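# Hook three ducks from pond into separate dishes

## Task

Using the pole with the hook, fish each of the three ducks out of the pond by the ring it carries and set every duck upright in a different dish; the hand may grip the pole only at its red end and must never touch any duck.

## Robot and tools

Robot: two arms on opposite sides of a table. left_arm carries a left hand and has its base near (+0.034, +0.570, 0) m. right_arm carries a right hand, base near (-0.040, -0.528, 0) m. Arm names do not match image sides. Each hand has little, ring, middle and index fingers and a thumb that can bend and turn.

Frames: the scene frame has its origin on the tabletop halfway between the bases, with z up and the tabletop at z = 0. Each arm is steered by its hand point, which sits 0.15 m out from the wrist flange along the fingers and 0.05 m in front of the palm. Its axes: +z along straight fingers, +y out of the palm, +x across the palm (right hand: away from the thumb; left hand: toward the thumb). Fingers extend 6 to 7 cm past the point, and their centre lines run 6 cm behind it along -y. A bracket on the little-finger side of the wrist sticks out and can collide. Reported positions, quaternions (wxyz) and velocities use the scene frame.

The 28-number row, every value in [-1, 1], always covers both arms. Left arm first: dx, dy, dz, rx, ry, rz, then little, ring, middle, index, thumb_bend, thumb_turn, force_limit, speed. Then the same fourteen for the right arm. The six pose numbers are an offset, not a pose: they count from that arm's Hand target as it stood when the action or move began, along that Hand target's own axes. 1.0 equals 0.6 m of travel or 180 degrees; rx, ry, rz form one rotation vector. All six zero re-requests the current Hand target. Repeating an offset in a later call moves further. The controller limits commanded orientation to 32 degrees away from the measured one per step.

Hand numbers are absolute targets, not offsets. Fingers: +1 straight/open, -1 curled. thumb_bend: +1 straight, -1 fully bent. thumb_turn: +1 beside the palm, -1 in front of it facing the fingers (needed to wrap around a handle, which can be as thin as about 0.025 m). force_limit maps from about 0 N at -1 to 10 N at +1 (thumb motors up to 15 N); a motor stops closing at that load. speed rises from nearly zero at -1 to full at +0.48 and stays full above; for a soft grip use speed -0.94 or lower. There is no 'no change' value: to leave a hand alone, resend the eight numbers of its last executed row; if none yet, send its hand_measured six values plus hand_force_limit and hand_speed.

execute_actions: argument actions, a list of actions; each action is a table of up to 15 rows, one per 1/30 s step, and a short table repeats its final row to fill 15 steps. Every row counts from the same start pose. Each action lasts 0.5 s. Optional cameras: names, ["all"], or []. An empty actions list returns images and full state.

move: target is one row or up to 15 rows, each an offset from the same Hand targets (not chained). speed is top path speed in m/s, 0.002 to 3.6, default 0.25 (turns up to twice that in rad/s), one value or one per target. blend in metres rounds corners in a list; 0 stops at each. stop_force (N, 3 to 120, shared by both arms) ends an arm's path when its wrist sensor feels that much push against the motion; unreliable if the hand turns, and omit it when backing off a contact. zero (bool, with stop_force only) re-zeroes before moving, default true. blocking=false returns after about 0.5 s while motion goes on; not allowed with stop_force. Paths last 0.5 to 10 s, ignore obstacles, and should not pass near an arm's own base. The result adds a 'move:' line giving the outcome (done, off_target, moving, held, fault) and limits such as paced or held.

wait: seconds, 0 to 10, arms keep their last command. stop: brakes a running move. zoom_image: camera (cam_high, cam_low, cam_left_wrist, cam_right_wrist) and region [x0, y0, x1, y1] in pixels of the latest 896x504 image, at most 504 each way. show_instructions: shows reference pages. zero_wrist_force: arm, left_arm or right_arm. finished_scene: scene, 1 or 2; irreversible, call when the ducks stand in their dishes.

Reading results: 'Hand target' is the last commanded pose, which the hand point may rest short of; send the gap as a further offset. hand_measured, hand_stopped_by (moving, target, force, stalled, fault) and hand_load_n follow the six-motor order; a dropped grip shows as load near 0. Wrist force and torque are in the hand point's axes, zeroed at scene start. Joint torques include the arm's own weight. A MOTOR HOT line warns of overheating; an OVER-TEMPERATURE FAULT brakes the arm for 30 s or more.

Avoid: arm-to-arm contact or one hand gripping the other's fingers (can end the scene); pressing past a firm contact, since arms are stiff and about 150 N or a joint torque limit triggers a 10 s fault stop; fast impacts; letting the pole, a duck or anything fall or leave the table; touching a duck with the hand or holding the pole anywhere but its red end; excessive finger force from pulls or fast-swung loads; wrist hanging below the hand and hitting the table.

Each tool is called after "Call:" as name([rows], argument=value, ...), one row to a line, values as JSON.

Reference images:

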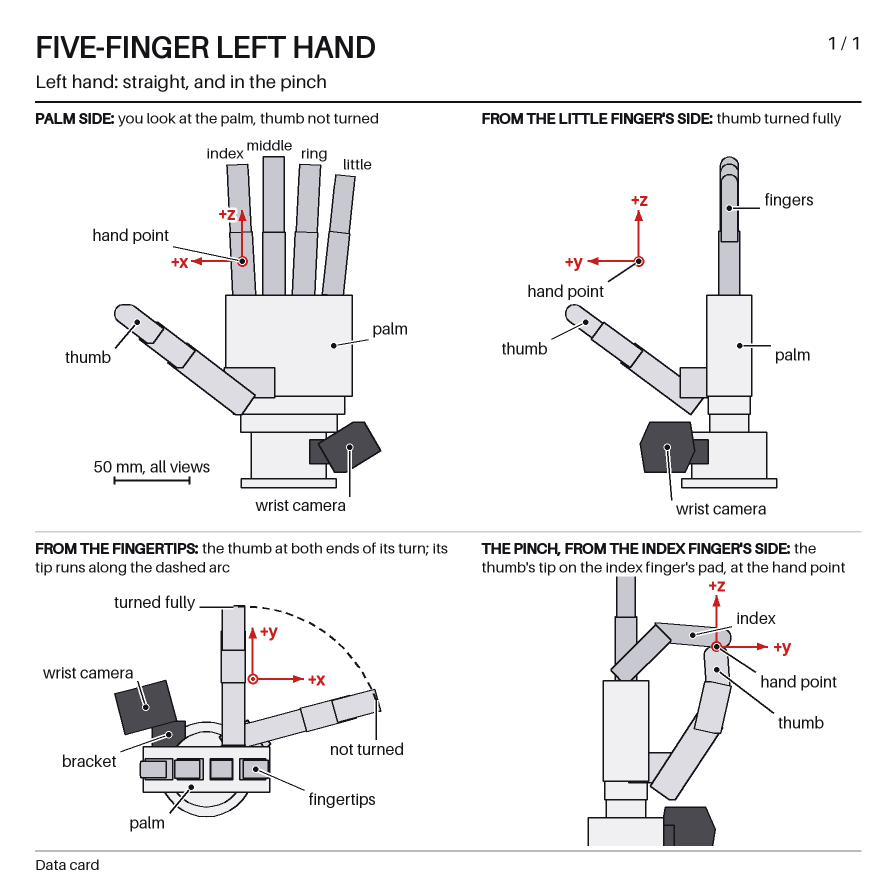

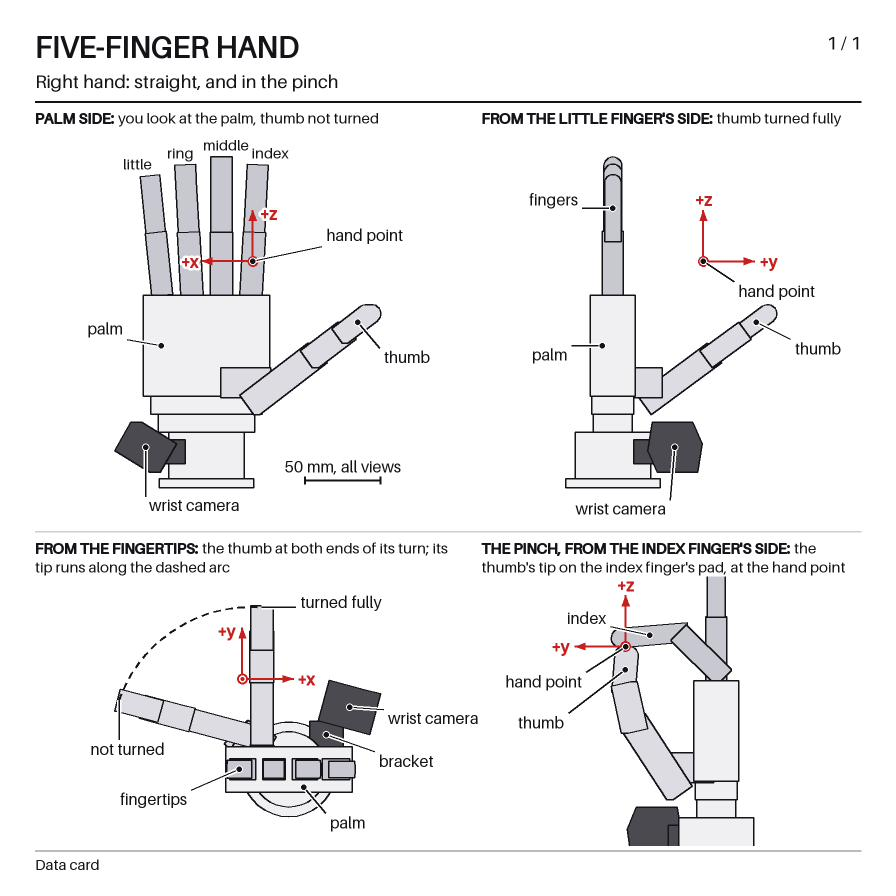

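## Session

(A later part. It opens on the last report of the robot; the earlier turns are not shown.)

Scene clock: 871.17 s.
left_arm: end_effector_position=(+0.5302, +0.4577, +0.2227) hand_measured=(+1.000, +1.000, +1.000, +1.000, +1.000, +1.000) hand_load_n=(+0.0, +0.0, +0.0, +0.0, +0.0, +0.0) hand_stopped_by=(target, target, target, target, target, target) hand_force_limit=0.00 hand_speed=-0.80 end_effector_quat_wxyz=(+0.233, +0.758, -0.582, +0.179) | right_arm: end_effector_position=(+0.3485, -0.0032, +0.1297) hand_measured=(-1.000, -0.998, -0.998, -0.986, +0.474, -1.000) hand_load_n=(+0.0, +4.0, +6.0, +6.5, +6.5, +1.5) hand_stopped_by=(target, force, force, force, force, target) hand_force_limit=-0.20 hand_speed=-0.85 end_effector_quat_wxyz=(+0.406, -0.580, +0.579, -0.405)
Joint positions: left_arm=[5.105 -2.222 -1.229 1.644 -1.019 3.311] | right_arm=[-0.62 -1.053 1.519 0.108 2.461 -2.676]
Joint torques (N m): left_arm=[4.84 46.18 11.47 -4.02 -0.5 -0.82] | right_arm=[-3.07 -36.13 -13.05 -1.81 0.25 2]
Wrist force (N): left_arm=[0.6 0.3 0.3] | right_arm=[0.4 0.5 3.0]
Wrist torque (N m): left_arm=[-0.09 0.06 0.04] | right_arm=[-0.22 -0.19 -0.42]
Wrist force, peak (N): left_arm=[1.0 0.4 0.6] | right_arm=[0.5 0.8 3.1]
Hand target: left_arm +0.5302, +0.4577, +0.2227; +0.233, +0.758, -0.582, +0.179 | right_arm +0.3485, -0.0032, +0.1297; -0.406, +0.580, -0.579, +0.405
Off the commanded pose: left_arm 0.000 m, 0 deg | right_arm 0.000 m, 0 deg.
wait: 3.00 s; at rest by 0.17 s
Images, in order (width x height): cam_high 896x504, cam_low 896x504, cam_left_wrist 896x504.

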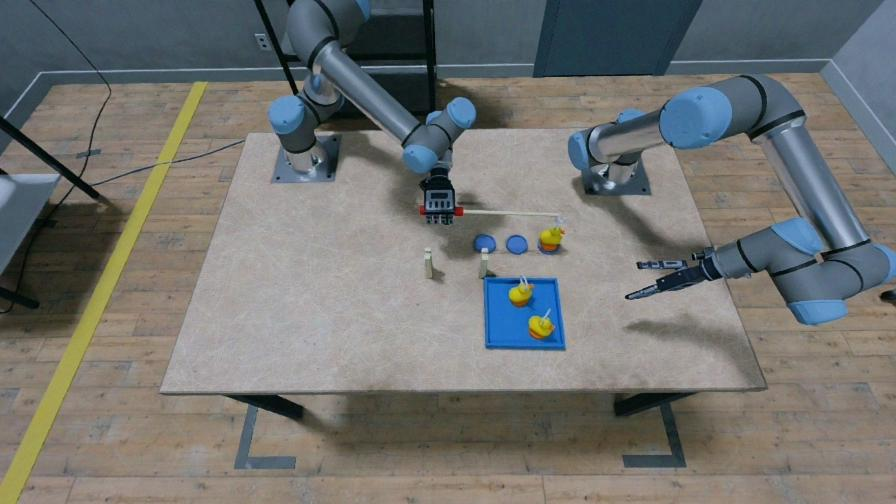

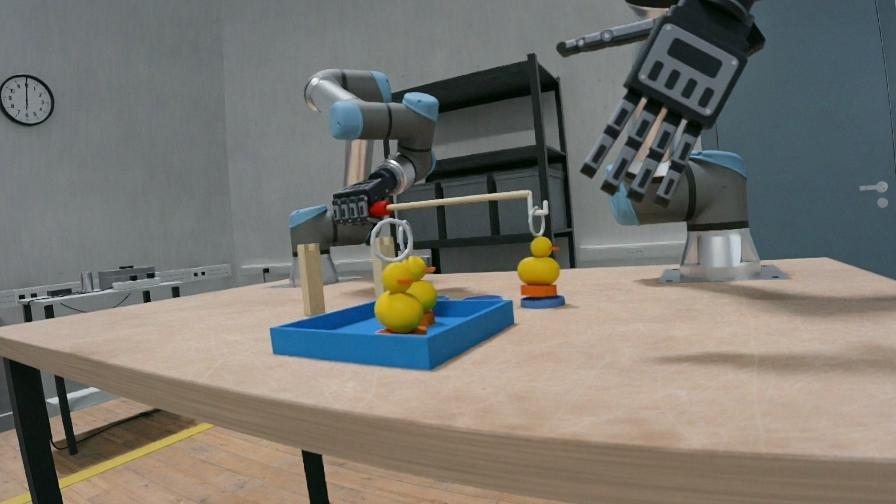

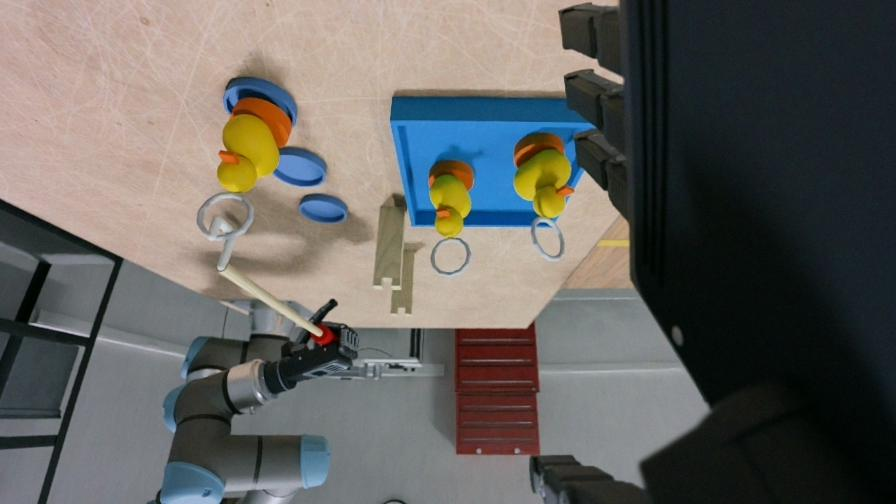

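Call:
move(target=[0,0,0,0,0,0,1,1,1,1,1,1,0,-0.8,-0.0033,0.0028,-0.0078,0,0,0,-1,-1,-1,-1,-1,-1,-0.2,-0.85], speed=0.015)

Call:
wait(seconds=2.5, cameras=["all"])

Scene clock: 932.20 s.
left_arm: end_effector_position=(+0.5302, +0.4577, +0.2227) hand_measured=(+1.000, +1.000, +1.000, +1.000, +1.000, +1.000) hand_load_n=(+0.0, +0.0, +0.0, +0.0, -0.5, +0.0) hand_stopped_by=(target, target, target, target, target, target) hand_force_limit=0.00 hand_speed=-0.80 end_effector_quat_wxyz=(+0.233, +0.758, -0.582, +0.179) | right_arm: end_effector_position=(+0.3435, -0.0012, +0.1297) hand_measured=(-1.000, -0.998, -0.998, -0.986, +0.474, -1.000) hand_load_n=(+0.5, +3.5, +6.0, +6.0, +6.5, +1.5) hand_stopped_by=(target, force, force, force, force, target) hand_force_limit=-0.20 hand_speed=-0.85 end_effector_quat_wxyz=(+0.406, -0.580, +0.579, -0.405)
Joint positions: left_arm=[5.105 -2.222 -1.229 1.644 -1.019 3.311] | right_arm=[-0.609 -1.051 1.516 0.116 2.469 -2.667]
Joint torques (N m): left_arm=[5.17 45.98 11.49 -4.1 -0.71 -0.8] | right_arm=[-5.29 -38.76 -23.99 1.89 0.45 1.06]
Wrist force (N): left_arm=[0.7 0.3 0.6] | right_arm=[0.5 0.6 2.9]
Wrist torque (N m): left_arm=[-0.09 0.05 0.04] | right_arm=[-0.21 -0.20 -0.42]
Wrist force, peak (N): left_arm=[1.1 0.4 0.6] | right_arm=[0.5 1.0 3.2]
Hand target: left_arm +0.5302, +0.4577, +0.2227; +0.233, +0.758, -0.582, +0.179 | right_arm +0.3436, -0.0012, +0.1297; -0.406, +0.580, -0.579, +0.405
Off the commanded pose: left_arm 0.000 m, 0 deg | right_arm 0.000 m, 0 deg.
move: done

Scene clock: 934.70 s.
left_arm: end_effector_position=(+0.5302, +0.4577, +0.2227) hand_measured=(+1.000, +1.000, +1.000, +1.000, +1.000, +1.000) hand_load_n=(+0.0, +0.0, +0.0, +0.0, +0.0, +0.0) hand_stopped_by=(target, target, target, target, target, target) hand_force_limit=0.00 hand_speed=-0.80 end_effector_quat_wxyz=(+0.233, +0.758, -0.582, +0.179) | right_arm: end_effector_position=(+0.3436, -0.0012, +0.1297) hand_measured=(-1.000, -0.998, -0.998, -0.986, +0.474, -1.000) hand_load_n=(+0.0, +4.0, +6.0, +6.5, +6.5, +1.5) hand_stopped_by=(target, force, force, force, force, target) hand_force_limit=-0.20 hand_speed=-0.85 end_effector_quat_wxyz=(+0.406, -0.580, +0.579, -0.405)
Joint positions: left_arm=[5.105 -2.222 -1.229 1.644 -1.019 3.311] | right_arm=[-0.609 -1.051 1.516 0.116 2.469 -2.667]
Joint torques (N m): left_arm=[4.92 45.83 11.6 -4.08 -0.77 -0.77] | right_arm=[-6.8 -50.81 -15.3 -1.72 -0.74 -2.47]
Wrist force (N): left_arm=[0.7 0.4 0.5] | right_arm=[0.6 0.7 2.9]
Wrist torque (N m): left_arm=[-0.08 0.06 0.04] | right_arm=[-0.20 -0.21 -0.40]
Wrist force, peak (N): left_arm=[0.8 0.4 0.7] | right_arm=[0.6 0.7 3.1]
Hand target: left_arm +0.5302, +0.4577, +0.2227; +0.233, +0.758, -0.582, +0.179 | right_arm +0.3436, -0.0012, +0.1297; -0.406, +0.580, -0.579, +0.405
Off the commanded pose: left_arm 0.000 m, 0 deg | right_arm 0.000 m, 0 deg.
wait: 2.50 s; at rest by 0.17 s

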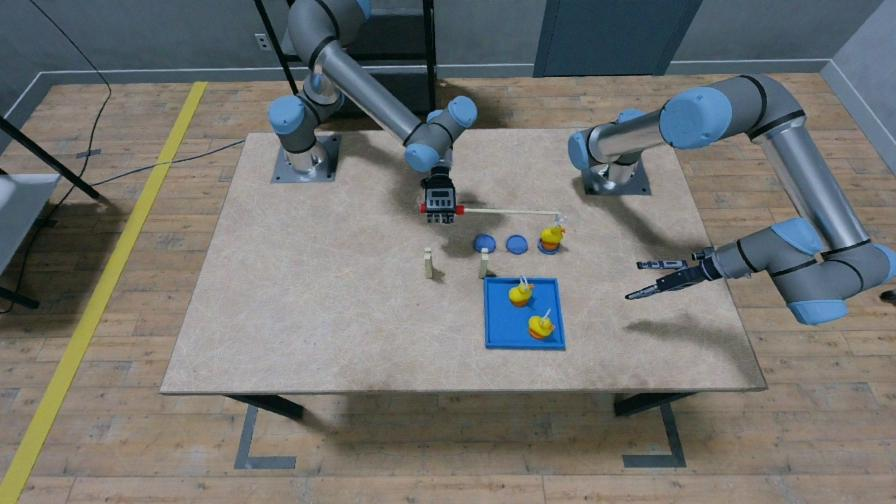

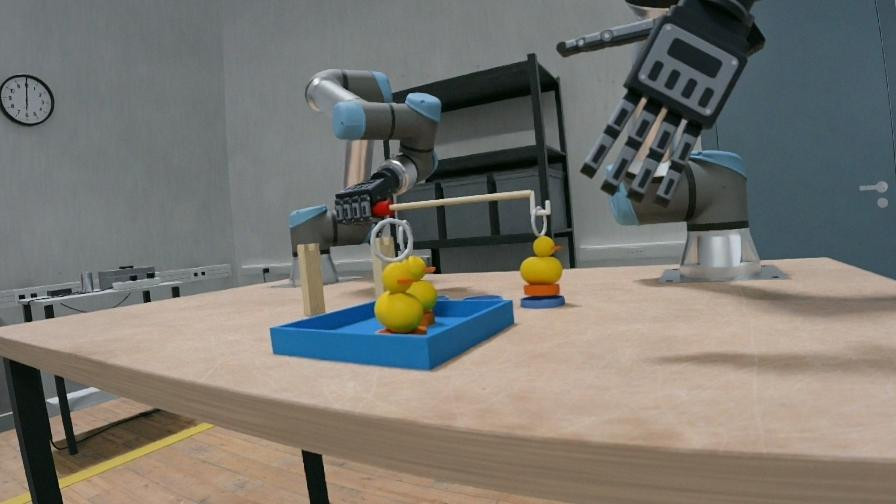

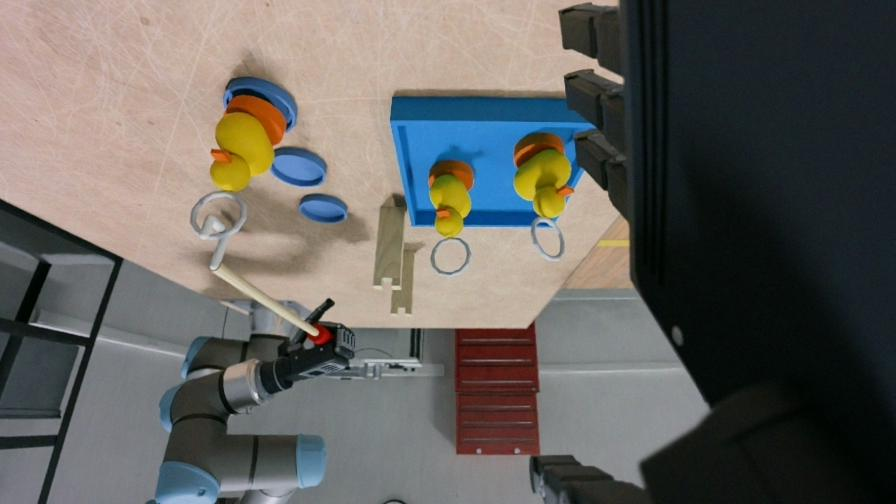

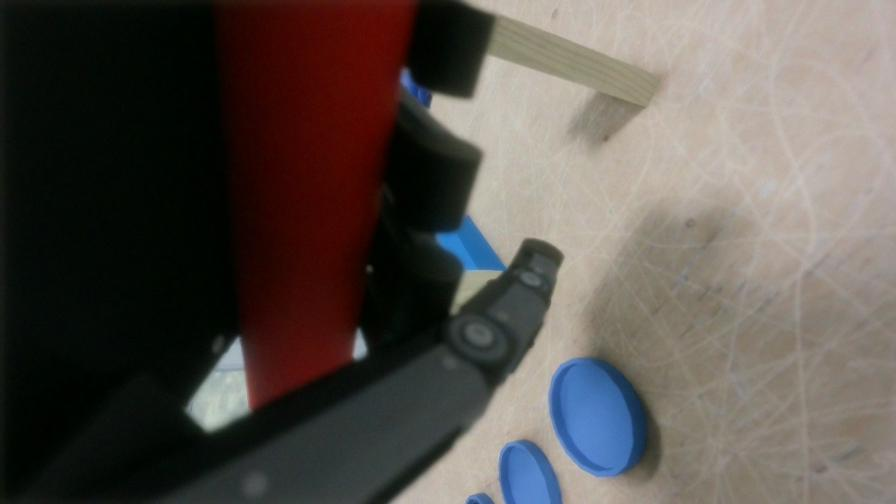

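Call:
zoom_image(camera="cam_high", region=[525, 210, 575, 260])

Call:
zoom_image(camera="cam_left_wrist", region=[200, 60, 320, 180])

Call:
zoom_image(camera="cam_low", region=[500, 180, 600, 320])

Scaled by 10.080 from the camera's 896x504 image, which has a finer 1280x720 frame.

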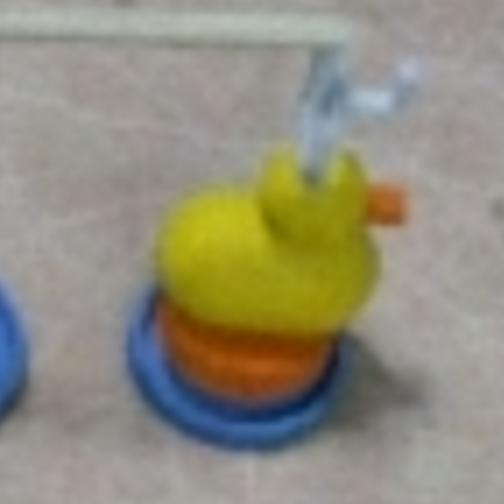

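Scaled by 4.200 from the camera's 896x504 image, which has a finer 1280x720 frame.

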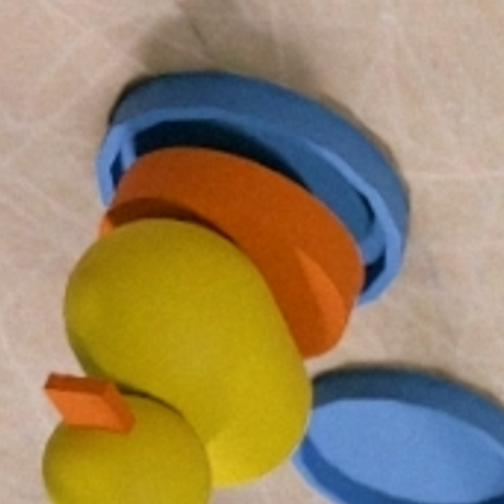

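Scaled by 3.600 from the camera's 896x504 image, which has a finer 1280x720 frame.

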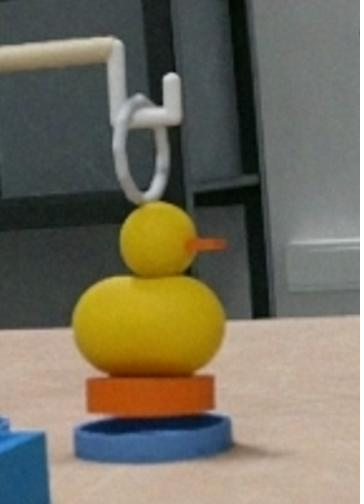

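Call:
move(target=[0,0,0,0,0,0,1,1,1,1,1,1,0,-0.8,0,0.0251,0.0091,0,0,0,-1,-1,-1,-1,-1,-1,-0.2,-0.85], speed=0.012)

Call:
wait(seconds=2.5, cameras=["all"])

Call:
zoom_image(camera="cam_high", region=[525, 210, 575, 260])

Call:
zoom_image(camera="cam_left_wrist", region=[200, 60, 320, 180])

Call:
zoom_image(camera="cam_low", region=[500, 180, 600, 320])

Scene clock: 970.47 s.
left_arm: end_effector_position=(+0.5302, +0.4577, +0.2227) hand_measured=(+1.000, +1.000, +1.000, +1.000, +1.000, +1.000) hand_load_n=(+0.0, +0.0, +0.0, +0.0, +0.0, +0.0) hand_stopped_by=(target, target, target, target, target, target) hand_force_limit=0.00 hand_speed=-0.80 end_effector_quat_wxyz=(+0.233, +0.758, -0.582, +0.179) | right_arm: end_effector_position=(+0.3435, -0.0012, +0.1136) hand_measured=(-1.000, -0.998, -0.998, -0.986, +0.474, -1.000) hand_load_n=(+0.0, +4.0, +6.0, +6.0, +6.5, +1.5) hand_stopped_by=(target, force, force, force, force, target) hand_force_limit=-0.20 hand_speed=-0.85 end_effector_quat_wxyz=(+0.406, -0.580, +0.579, -0.405)
Joint positions: left_arm=[5.105 -2.222 -1.229 1.644 -1.019 3.311] | right_arm=[-0.609 -1.033 1.534 0.08 2.469 -2.667]
Joint torques (N m): left_arm=[5.12 45.81 11.61 -4.06 -0.82 -0.86] | right_arm=[1.12 -45.04 -17.6 0.44 1.54 1.41]
Wrist force (N): left_arm=[0.9 0.0 0.5] | right_arm=[0.8 -0.2 2.9]
Wrist torque (N m): left_arm=[-0.14 0.02 0.07] | right_arm=[-0.26 -0.31 -0.23]
Wrist force, peak (N): left_arm=[1.0 0.5 0.5] | right_arm=[0.4 1.0 3.1]
Hand target: left_arm +0.5302, +0.4577, +0.2227; +0.233, +0.758, -0.582, +0.179 | right_arm +0.3435, -0.0012, +0.1137; -0.406, +0.580, -0.579, +0.405
Off the commanded pose: left_arm 0.000 m, 0 deg | right_arm 0.000 m, 0 deg.
move: done

Scene clock: 972.97 s.
left_arm: end_effector_position=(+0.5302, +0.4577, +0.2227) hand_measured=(+1.000, +1.000, +1.000, +1.000, +1.000, +1.000) hand_load_n=(+0.0, +0.0, +0.0, +0.0, +0.0, +0.0) hand_stopped_by=(target, target, target, target, target, target) hand_force_limit=0.00 hand_speed=-0.80 end_effector_quat_wxyz=(+0.233, +0.758, -0.582, +0.179) | right_arm: end_effector_position=(+0.3435, -0.0012, +0.1137) hand_measured=(-1.000, -0.998, -0.998, -0.986, +0.474, -1.000) hand_load_n=(+0.0, +4.0, +6.0, +6.0, +6.5, +1.5) hand_stopped_by=(target, force, force, force, force, target) hand_force_limit=-0.20 hand_speed=-0.85 end_effector_quat_wxyz=(+0.406, -0.580, +0.579, -0.405)
Joint positions: left_arm=[5.105 -2.222 -1.229 1.644 -1.019 3.311] | right_arm=[-0.609 -1.033 1.534 0.08 2.469 -2.667]
Joint torques (N m): left_arm=[5.45 45.59 11.53 -4.18 -0.83 -0.76] | right_arm=[4.14 -50.11 -27.28 3.18 1.51 2.38]
Wrist force (N): left_arm=[0.8 0.2 0.4] | right_arm=[0.8 -0.1 2.8]
Wrist torque (N m): left_arm=[-0.11 0.03 0.05] | right_arm=[-0.23 -0.31 -0.22]
Wrist force, peak (N): left_arm=[1.0 0.4 0.5] | right_arm=[0.6 -0.2 3.1]
Hand target: left_arm +0.5302, +0.4577, +0.2227; +0.233, +0.758, -0.582, +0.179 | right_arm +0.3435, -0.0012, +0.1137; -0.406, +0.580, -0.579, +0.405
Off the commanded pose: left_arm 0.000 m, 0 deg | right_arm 0.000 m, 0 deg.
wait: 2.50 s; at rest by 0.17 s

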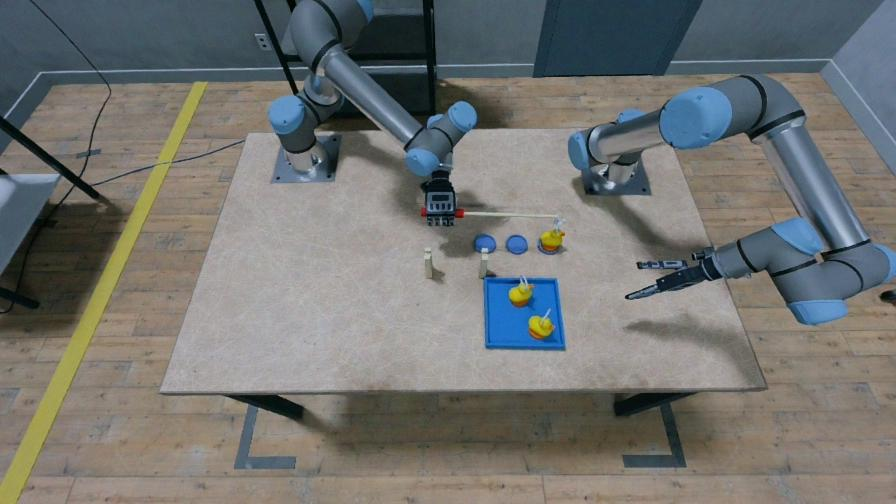

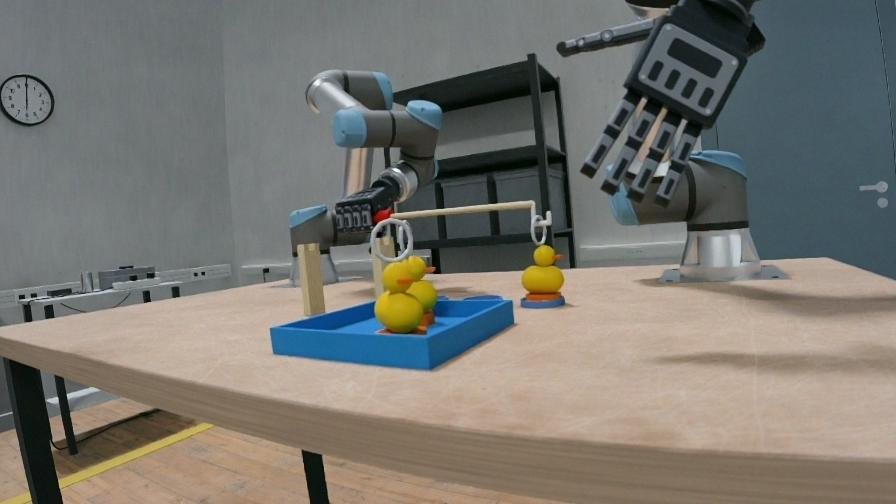

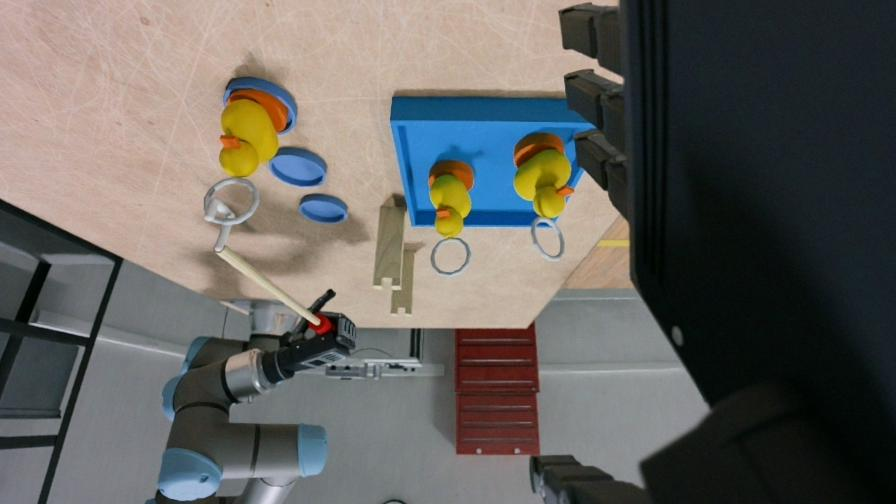

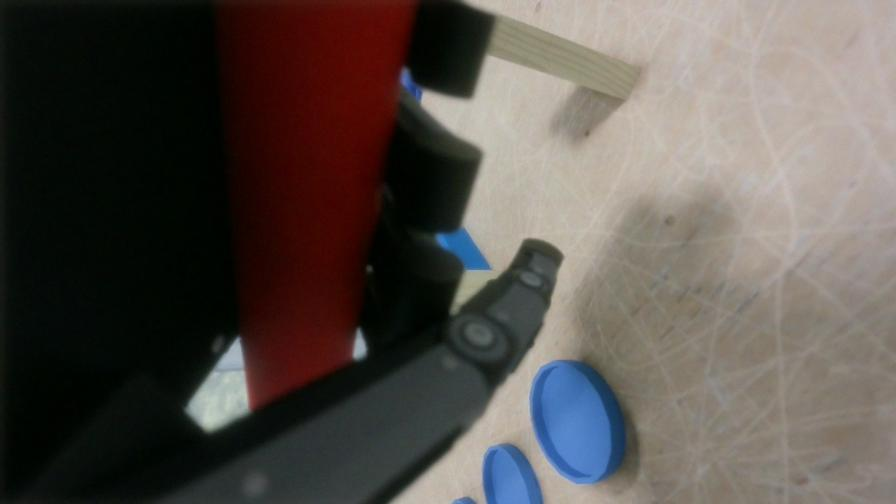

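Scaled by 10.080 from the camera's 896x504 image, which has a finer 1280x720 frame.

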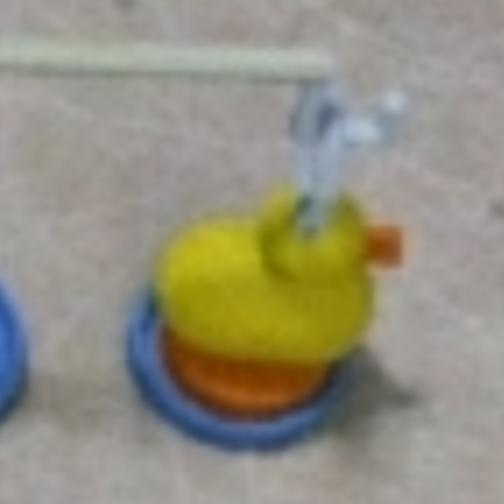

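Scaled by 4.200 from the camera's 896x504 image, which has a finer 1280x720 frame.

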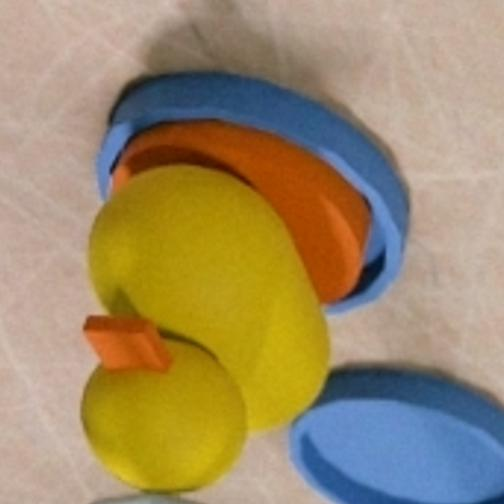

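Scaled by 3.600 from the camera's 896x504 image, which has a finer 1280x720 frame.

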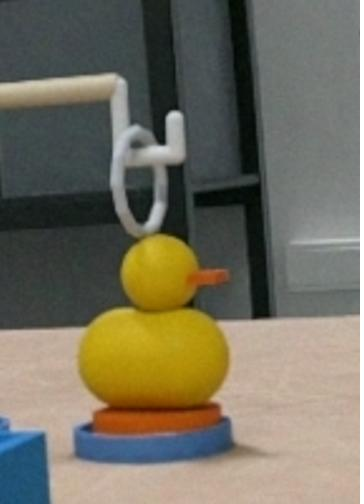

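Call:
move(target=[0,0,0,0,0,0,1,1,1,1,1,1,0,-0.8,0,0.0078,0.0029,0,0,0,-1,-1,-1,-1,-1,-1,-0.2,-0.85], speed=0.012)

Call:
wait(seconds=2, cameras=["all"])

Call:
zoom_image(camera="cam_high", region=[525, 210, 575, 260])

Call:
zoom_image(camera="cam_left_wrist", region=[200, 60, 320, 180])

Call:
zoom_image(camera="cam_low", region=[500, 180, 600, 320])

Scene clock: 1003.83 s.
left_arm: end_effector_position=(+0.5302, +0.4577, +0.2227) hand_measured=(+1.000, +1.000, +1.000, +1.000, +1.000, +1.000) hand_load_n=(+0.0, +0.5, +0.0, +0.0, +0.0, +0.0) hand_stopped_by=(target, target, target, target, target, target) hand_force_limit=0.00 hand_speed=-0.80 end_effector_quat_wxyz=(+0.233, +0.758, -0.582, +0.179) | right_arm: end_effector_position=(+0.3435, -0.0012, +0.1086) hand_measured=(-1.000, -0.998, -0.998, -0.986, +0.474, -1.000) hand_load_n=(+0.0, +4.0, +5.5, +6.0, +6.5, +2.0) hand_stopped_by=(target, force, force, force, force, target) hand_force_limit=-0.20 hand_speed=-0.85 end_effector_quat_wxyz=(+0.406, -0.580, +0.579, -0.405)
Joint positions: left_arm=[5.105 -2.222 -1.229 1.644 -1.019 3.311] | right_arm=[-0.609 -1.027 1.539 0.069 2.469 -2.667]
Joint torques (N m): left_arm=[5.15 45.96 11.49 -4.14 -0.76 -0.86] | right_arm=[-5.91 -44.48 -16.4 0.15 -0.53 0.45]
Wrist force (N): left_arm=[0.8 0.2 0.4] | right_arm=[0.5 -0.3 2.8]
Wrist torque (N m): left_arm=[-0.10 0.04 0.05] | right_arm=[-0.26 -0.25 -0.25]
Wrist force, peak (N): left_arm=[1.1 0.3 0.4] | right_arm=[0.5 0.1 3.0]
Hand target: left_arm +0.5302, +0.4577, +0.2227; +0.233, +0.758, -0.582, +0.179 | right_arm +0.3436, -0.0012, +0.1087; -0.406, +0.580, -0.579, +0.405
Off the commanded pose: left_arm 0.000 m, 0 deg | right_arm 0.000 m, 0 deg.
move: done

Scene clock: 1005.83 s.
left_arm: end_effector_position=(+0.5302, +0.4577, +0.2227) hand_measured=(+1.000, +1.000, +1.000, +1.000, +1.000, +1.000) hand_load_n=(+0.0, +0.0, +0.0, +0.0, -0.5, +0.0) hand_stopped_by=(target, target, target, target, target, target) hand_force_limit=0.00 hand_speed=-0.80 end_effector_quat_wxyz=(+0.233, +0.758, -0.582, +0.179) | right_arm: end_effector_position=(+0.3436, -0.0012, +0.1087) hand_measured=(-1.000, -0.998, -0.998, -0.986, +0.474, -1.000) hand_load_n=(+0.0, +4.0, +5.5, +6.0, +6.5, +1.5) hand_stopped_by=(target, force, force, force, force, target) hand_force_limit=-0.20 hand_speed=-0.85 end_effector_quat_wxyz=(+0.406, -0.580, +0.579, -0.405)
Joint positions: left_arm=[5.105 -2.222 -1.229 1.644 -1.019 3.311] | right_arm=[-0.609 -1.027 1.539 0.069 2.469 -2.667]
Joint torques (N m): left_arm=[4.95 46.02 11.59 -4.05 -0.77 -0.84] | right_arm=[-6.59 -49.9 -26.07 3.16 -0.9 -2.44]
Wrist force (N): left_arm=[0.8 0.4 0.4] | right_arm=[0.7 0.0 2.9]
Wrist torque (N m): left_arm=[-0.07 0.04 0.05] | right_arm=[-0.23 -0.30 -0.23]
Wrist force, peak (N): left_arm=[1.1 0.3 0.5] | right_arm=[0.6 -0.1 3.1]
Hand target: left_arm +0.5302, +0.4577, +0.2227; +0.233, +0.758, -0.582, +0.179 | right_arm +0.3436, -0.0012, +0.1087; -0.406, +0.580, -0.579, +0.405
Off the commanded pose: left_arm 0.000 m, 0 deg | right_arm 0.000 m, 0 deg.
wait: 2.00 s; at rest by 0.17 s

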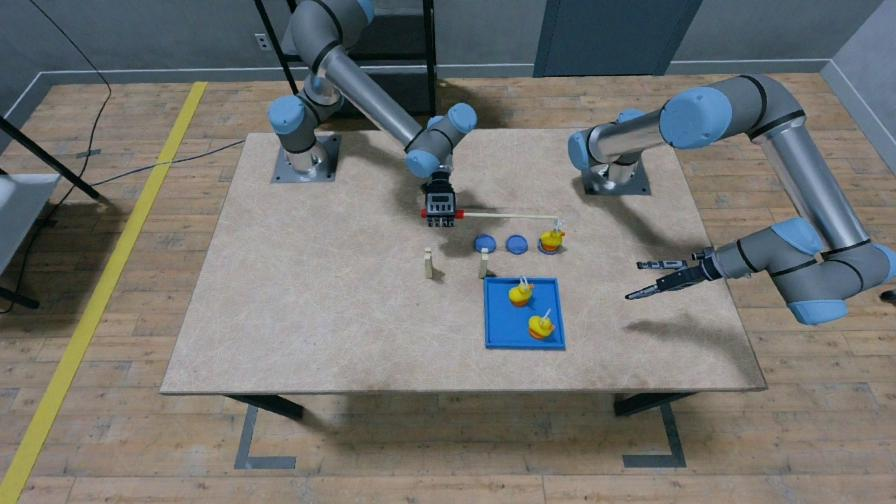

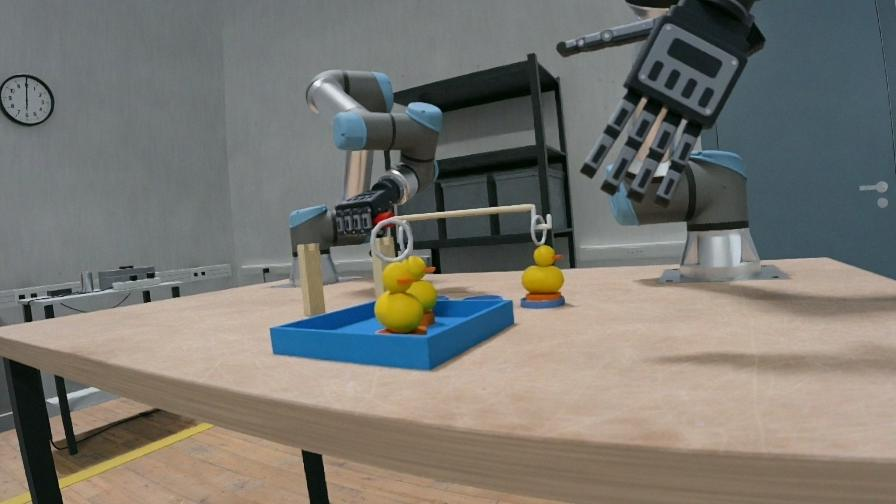

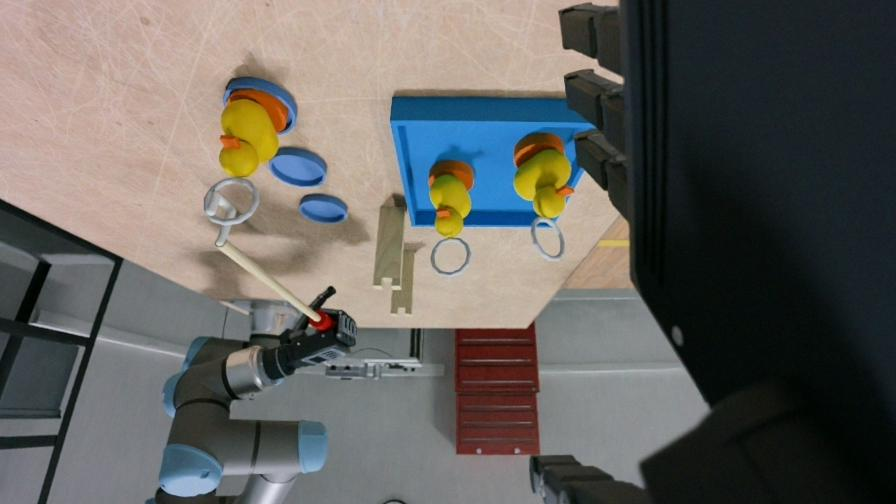

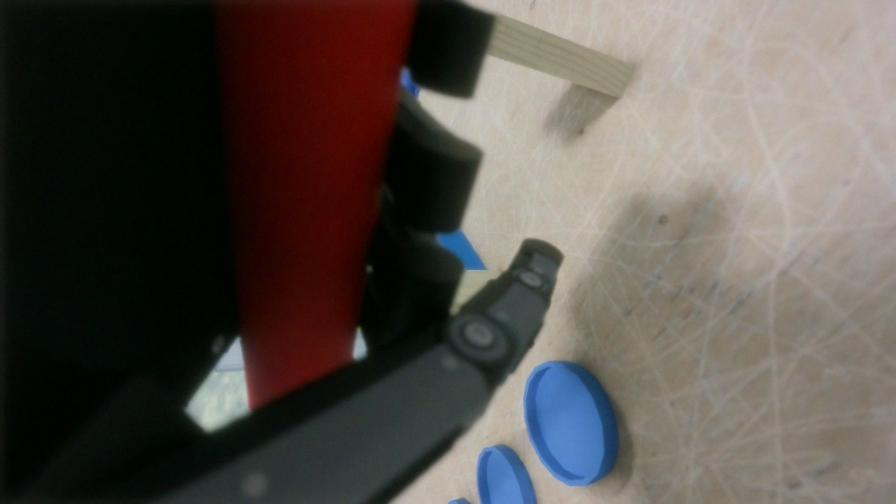

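Scaled by 10.080 from the camera's 896x504 image, which has a finer 1280x720 frame.

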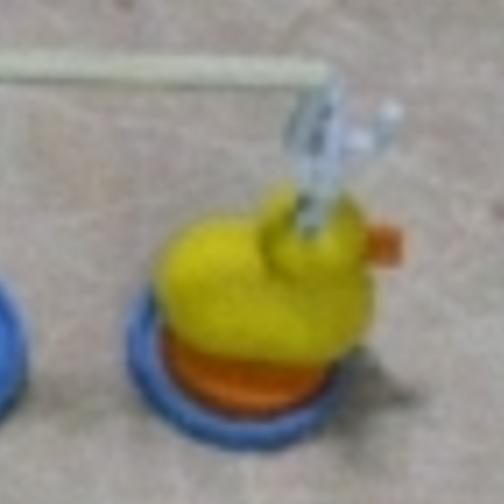

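Scaled by 4.200 from the camera's 896x504 image, which has a finer 1280x720 frame.

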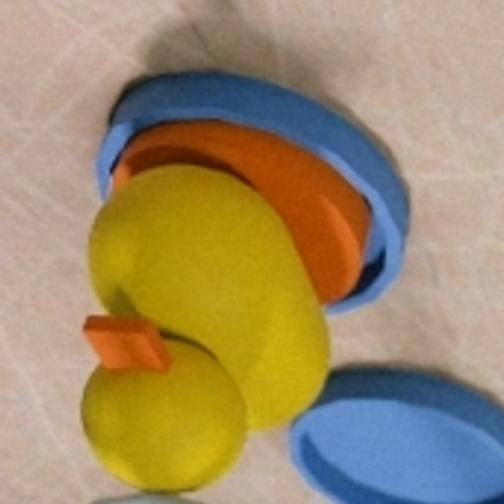

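Scaled by 3.600 from the camera's 896x504 image, which has a finer 1280x720 frame.

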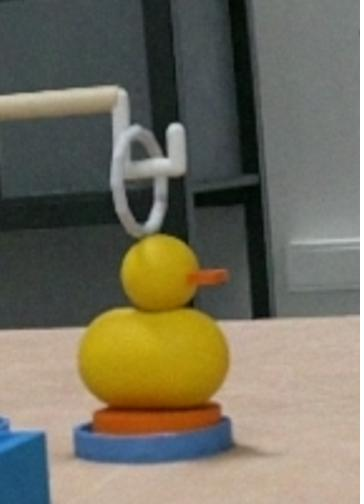

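Call:
zoom_image(camera="cam_low", region=[515, 280, 571, 312])

Call:
zoom_image(camera="cam_left_wrist", region=[220, 70, 300, 150])

Call:
zoom_image(camera="cam_high", region=[534, 228, 564, 258])

Scaled by 9.000 from the camera's 896x504 image, which has a finer 1280x720 frame.

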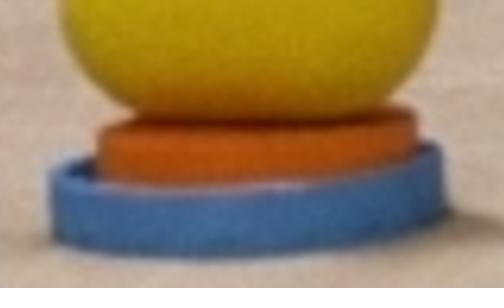

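Scaled by 6.300 from the camera's 896x504 image, which has a finer 1280x720 frame.

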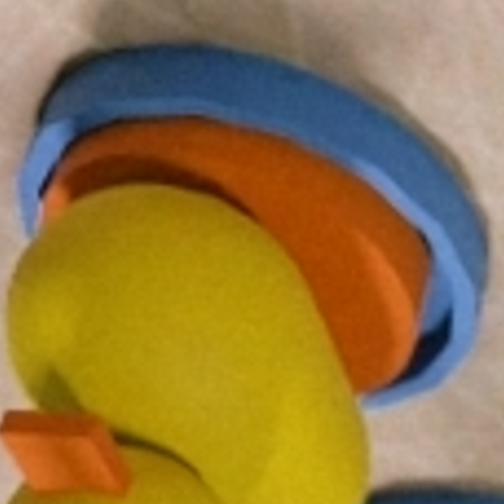

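Scaled by 16.800 from the camera's 896x504 image, which has a finer 1280x720 frame.

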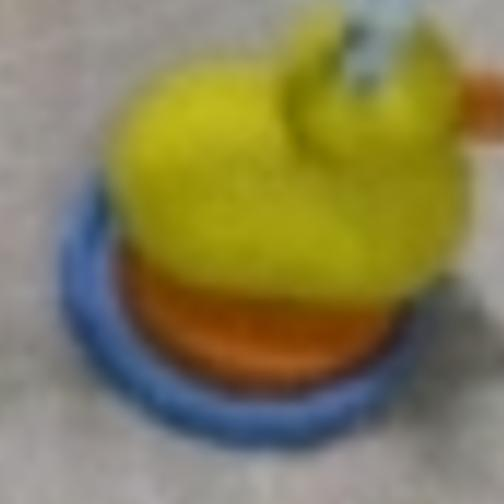

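Call:
move(target=[0,0,0,0,0,0,1,1,1,1,1,1,0,-0.8,0,0.0188,0.0068,0,0,0,-1,-1,-1,-1,-1,-1,-0.2,-0.85], speed=0.03, cameras=["cam_low","cam_left_wrist"])

Call:
zoom_image(camera="cam_left_wrist", region=[180, 150, 300, 270])

Call:
zoom_image(camera="cam_low", region=[500, 180, 600, 320])

Scene clock: 1065.57 s.
left_arm: end_effector_position=(+0.5302, +0.4577, +0.2227) hand_measured=(+1.000, +1.000, +1.000, +1.000, +1.000, +1.000) hand_load_n=(+0.0, -0.5, +0.0, +0.0, +0.0, +0.0) hand_stopped_by=(target, target, target, target, target, target) hand_force_limit=0.00 hand_speed=-0.80 end_effector_quat_wxyz=(+0.233, +0.758, -0.582, +0.179) | right_arm: end_effector_position=(+0.3436, -0.0012, +0.0965) hand_measured=(-1.000, -0.998, -0.998, -0.986, +0.474, -1.000) hand_load_n=(+0.0, +4.0, +5.5, +6.0, +6.5, +1.5) hand_stopped_by=(target, force, force, force, force, target) hand_force_limit=-0.20 hand_speed=-0.85 end_effector_quat_wxyz=(+0.406, -0.580, +0.579, -0.405)
Joint positions: left_arm=[5.105 -2.222 -1.229 1.644 -1.019 3.311] | right_arm=[-0.609 -1.013 1.551 0.043 2.469 -2.667]
Joint torques (N m): left_arm=[5.38 45.54 11.76 -4.13 -0.79 -0.93] | right_arm=[1.95 -49.46 -23.99 2.93 0.89 0.79]
Wrist force (N): left_arm=[0.8 0.4 0.5] | right_arm=[0.7 -0.3 2.8]
Wrist torque (N m): left_arm=[-0.08 0.04 0.05] | right_arm=[-0.27 -0.29 -0.24]
Wrist force, peak (N): left_arm=[1.2 0.4 0.5] | right_arm=[0.6 -0.3 3.1]
Hand target: left_arm +0.5302, +0.4577, +0.2227; +0.233, +0.758, -0.582, +0.179 | right_arm +0.3435, -0.0012, +0.0967; -0.406, +0.580, -0.579, +0.405
Off the commanded pose: left_arm 0.000 m, 0 deg | right_arm 0.000 m, 0 deg.
move: done
Images, in order (width x height): cam_low 896x504, cam_left_wrist 896x504.

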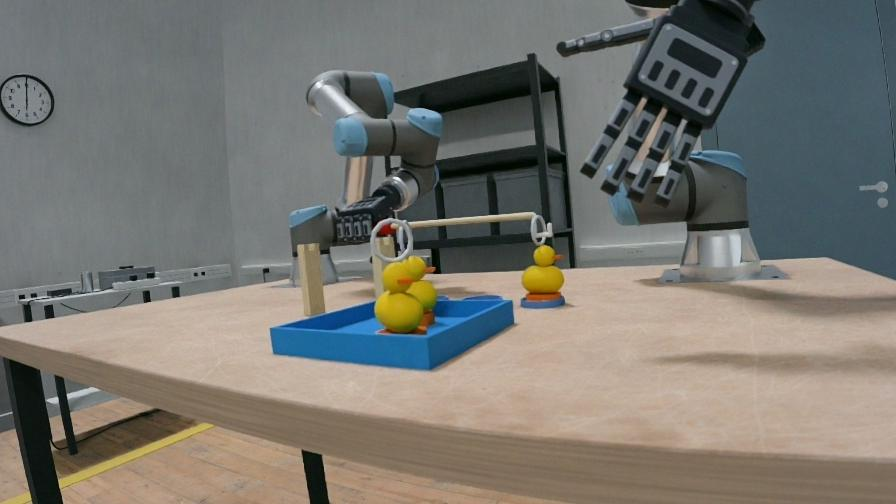

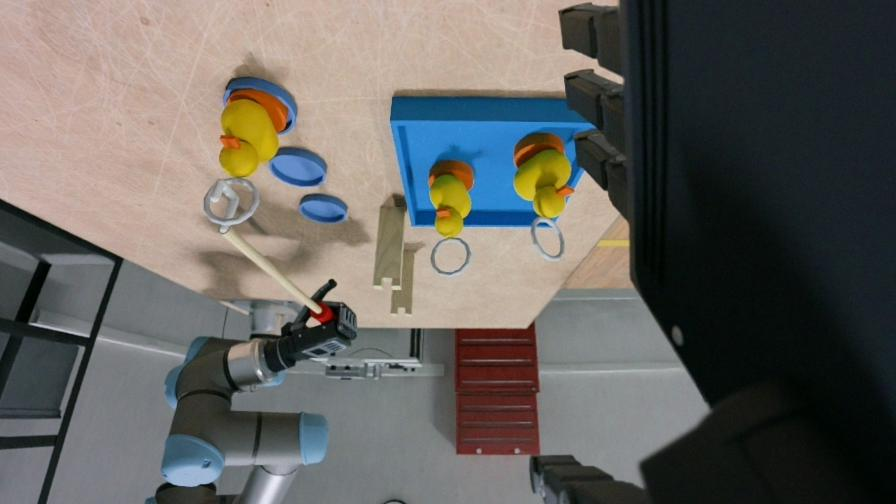

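Scaled by 4.200 from the camera's 896x504 image, which has a finer 1280x720 frame.

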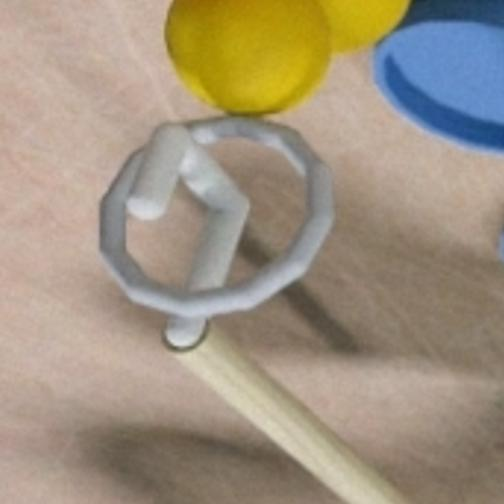

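Scaled by 3.600 from the camera's 896x504 image, which has a finer 1280x720 frame.

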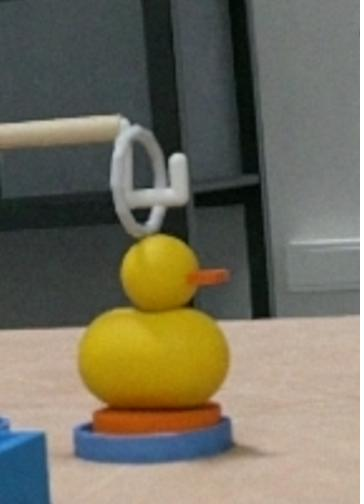

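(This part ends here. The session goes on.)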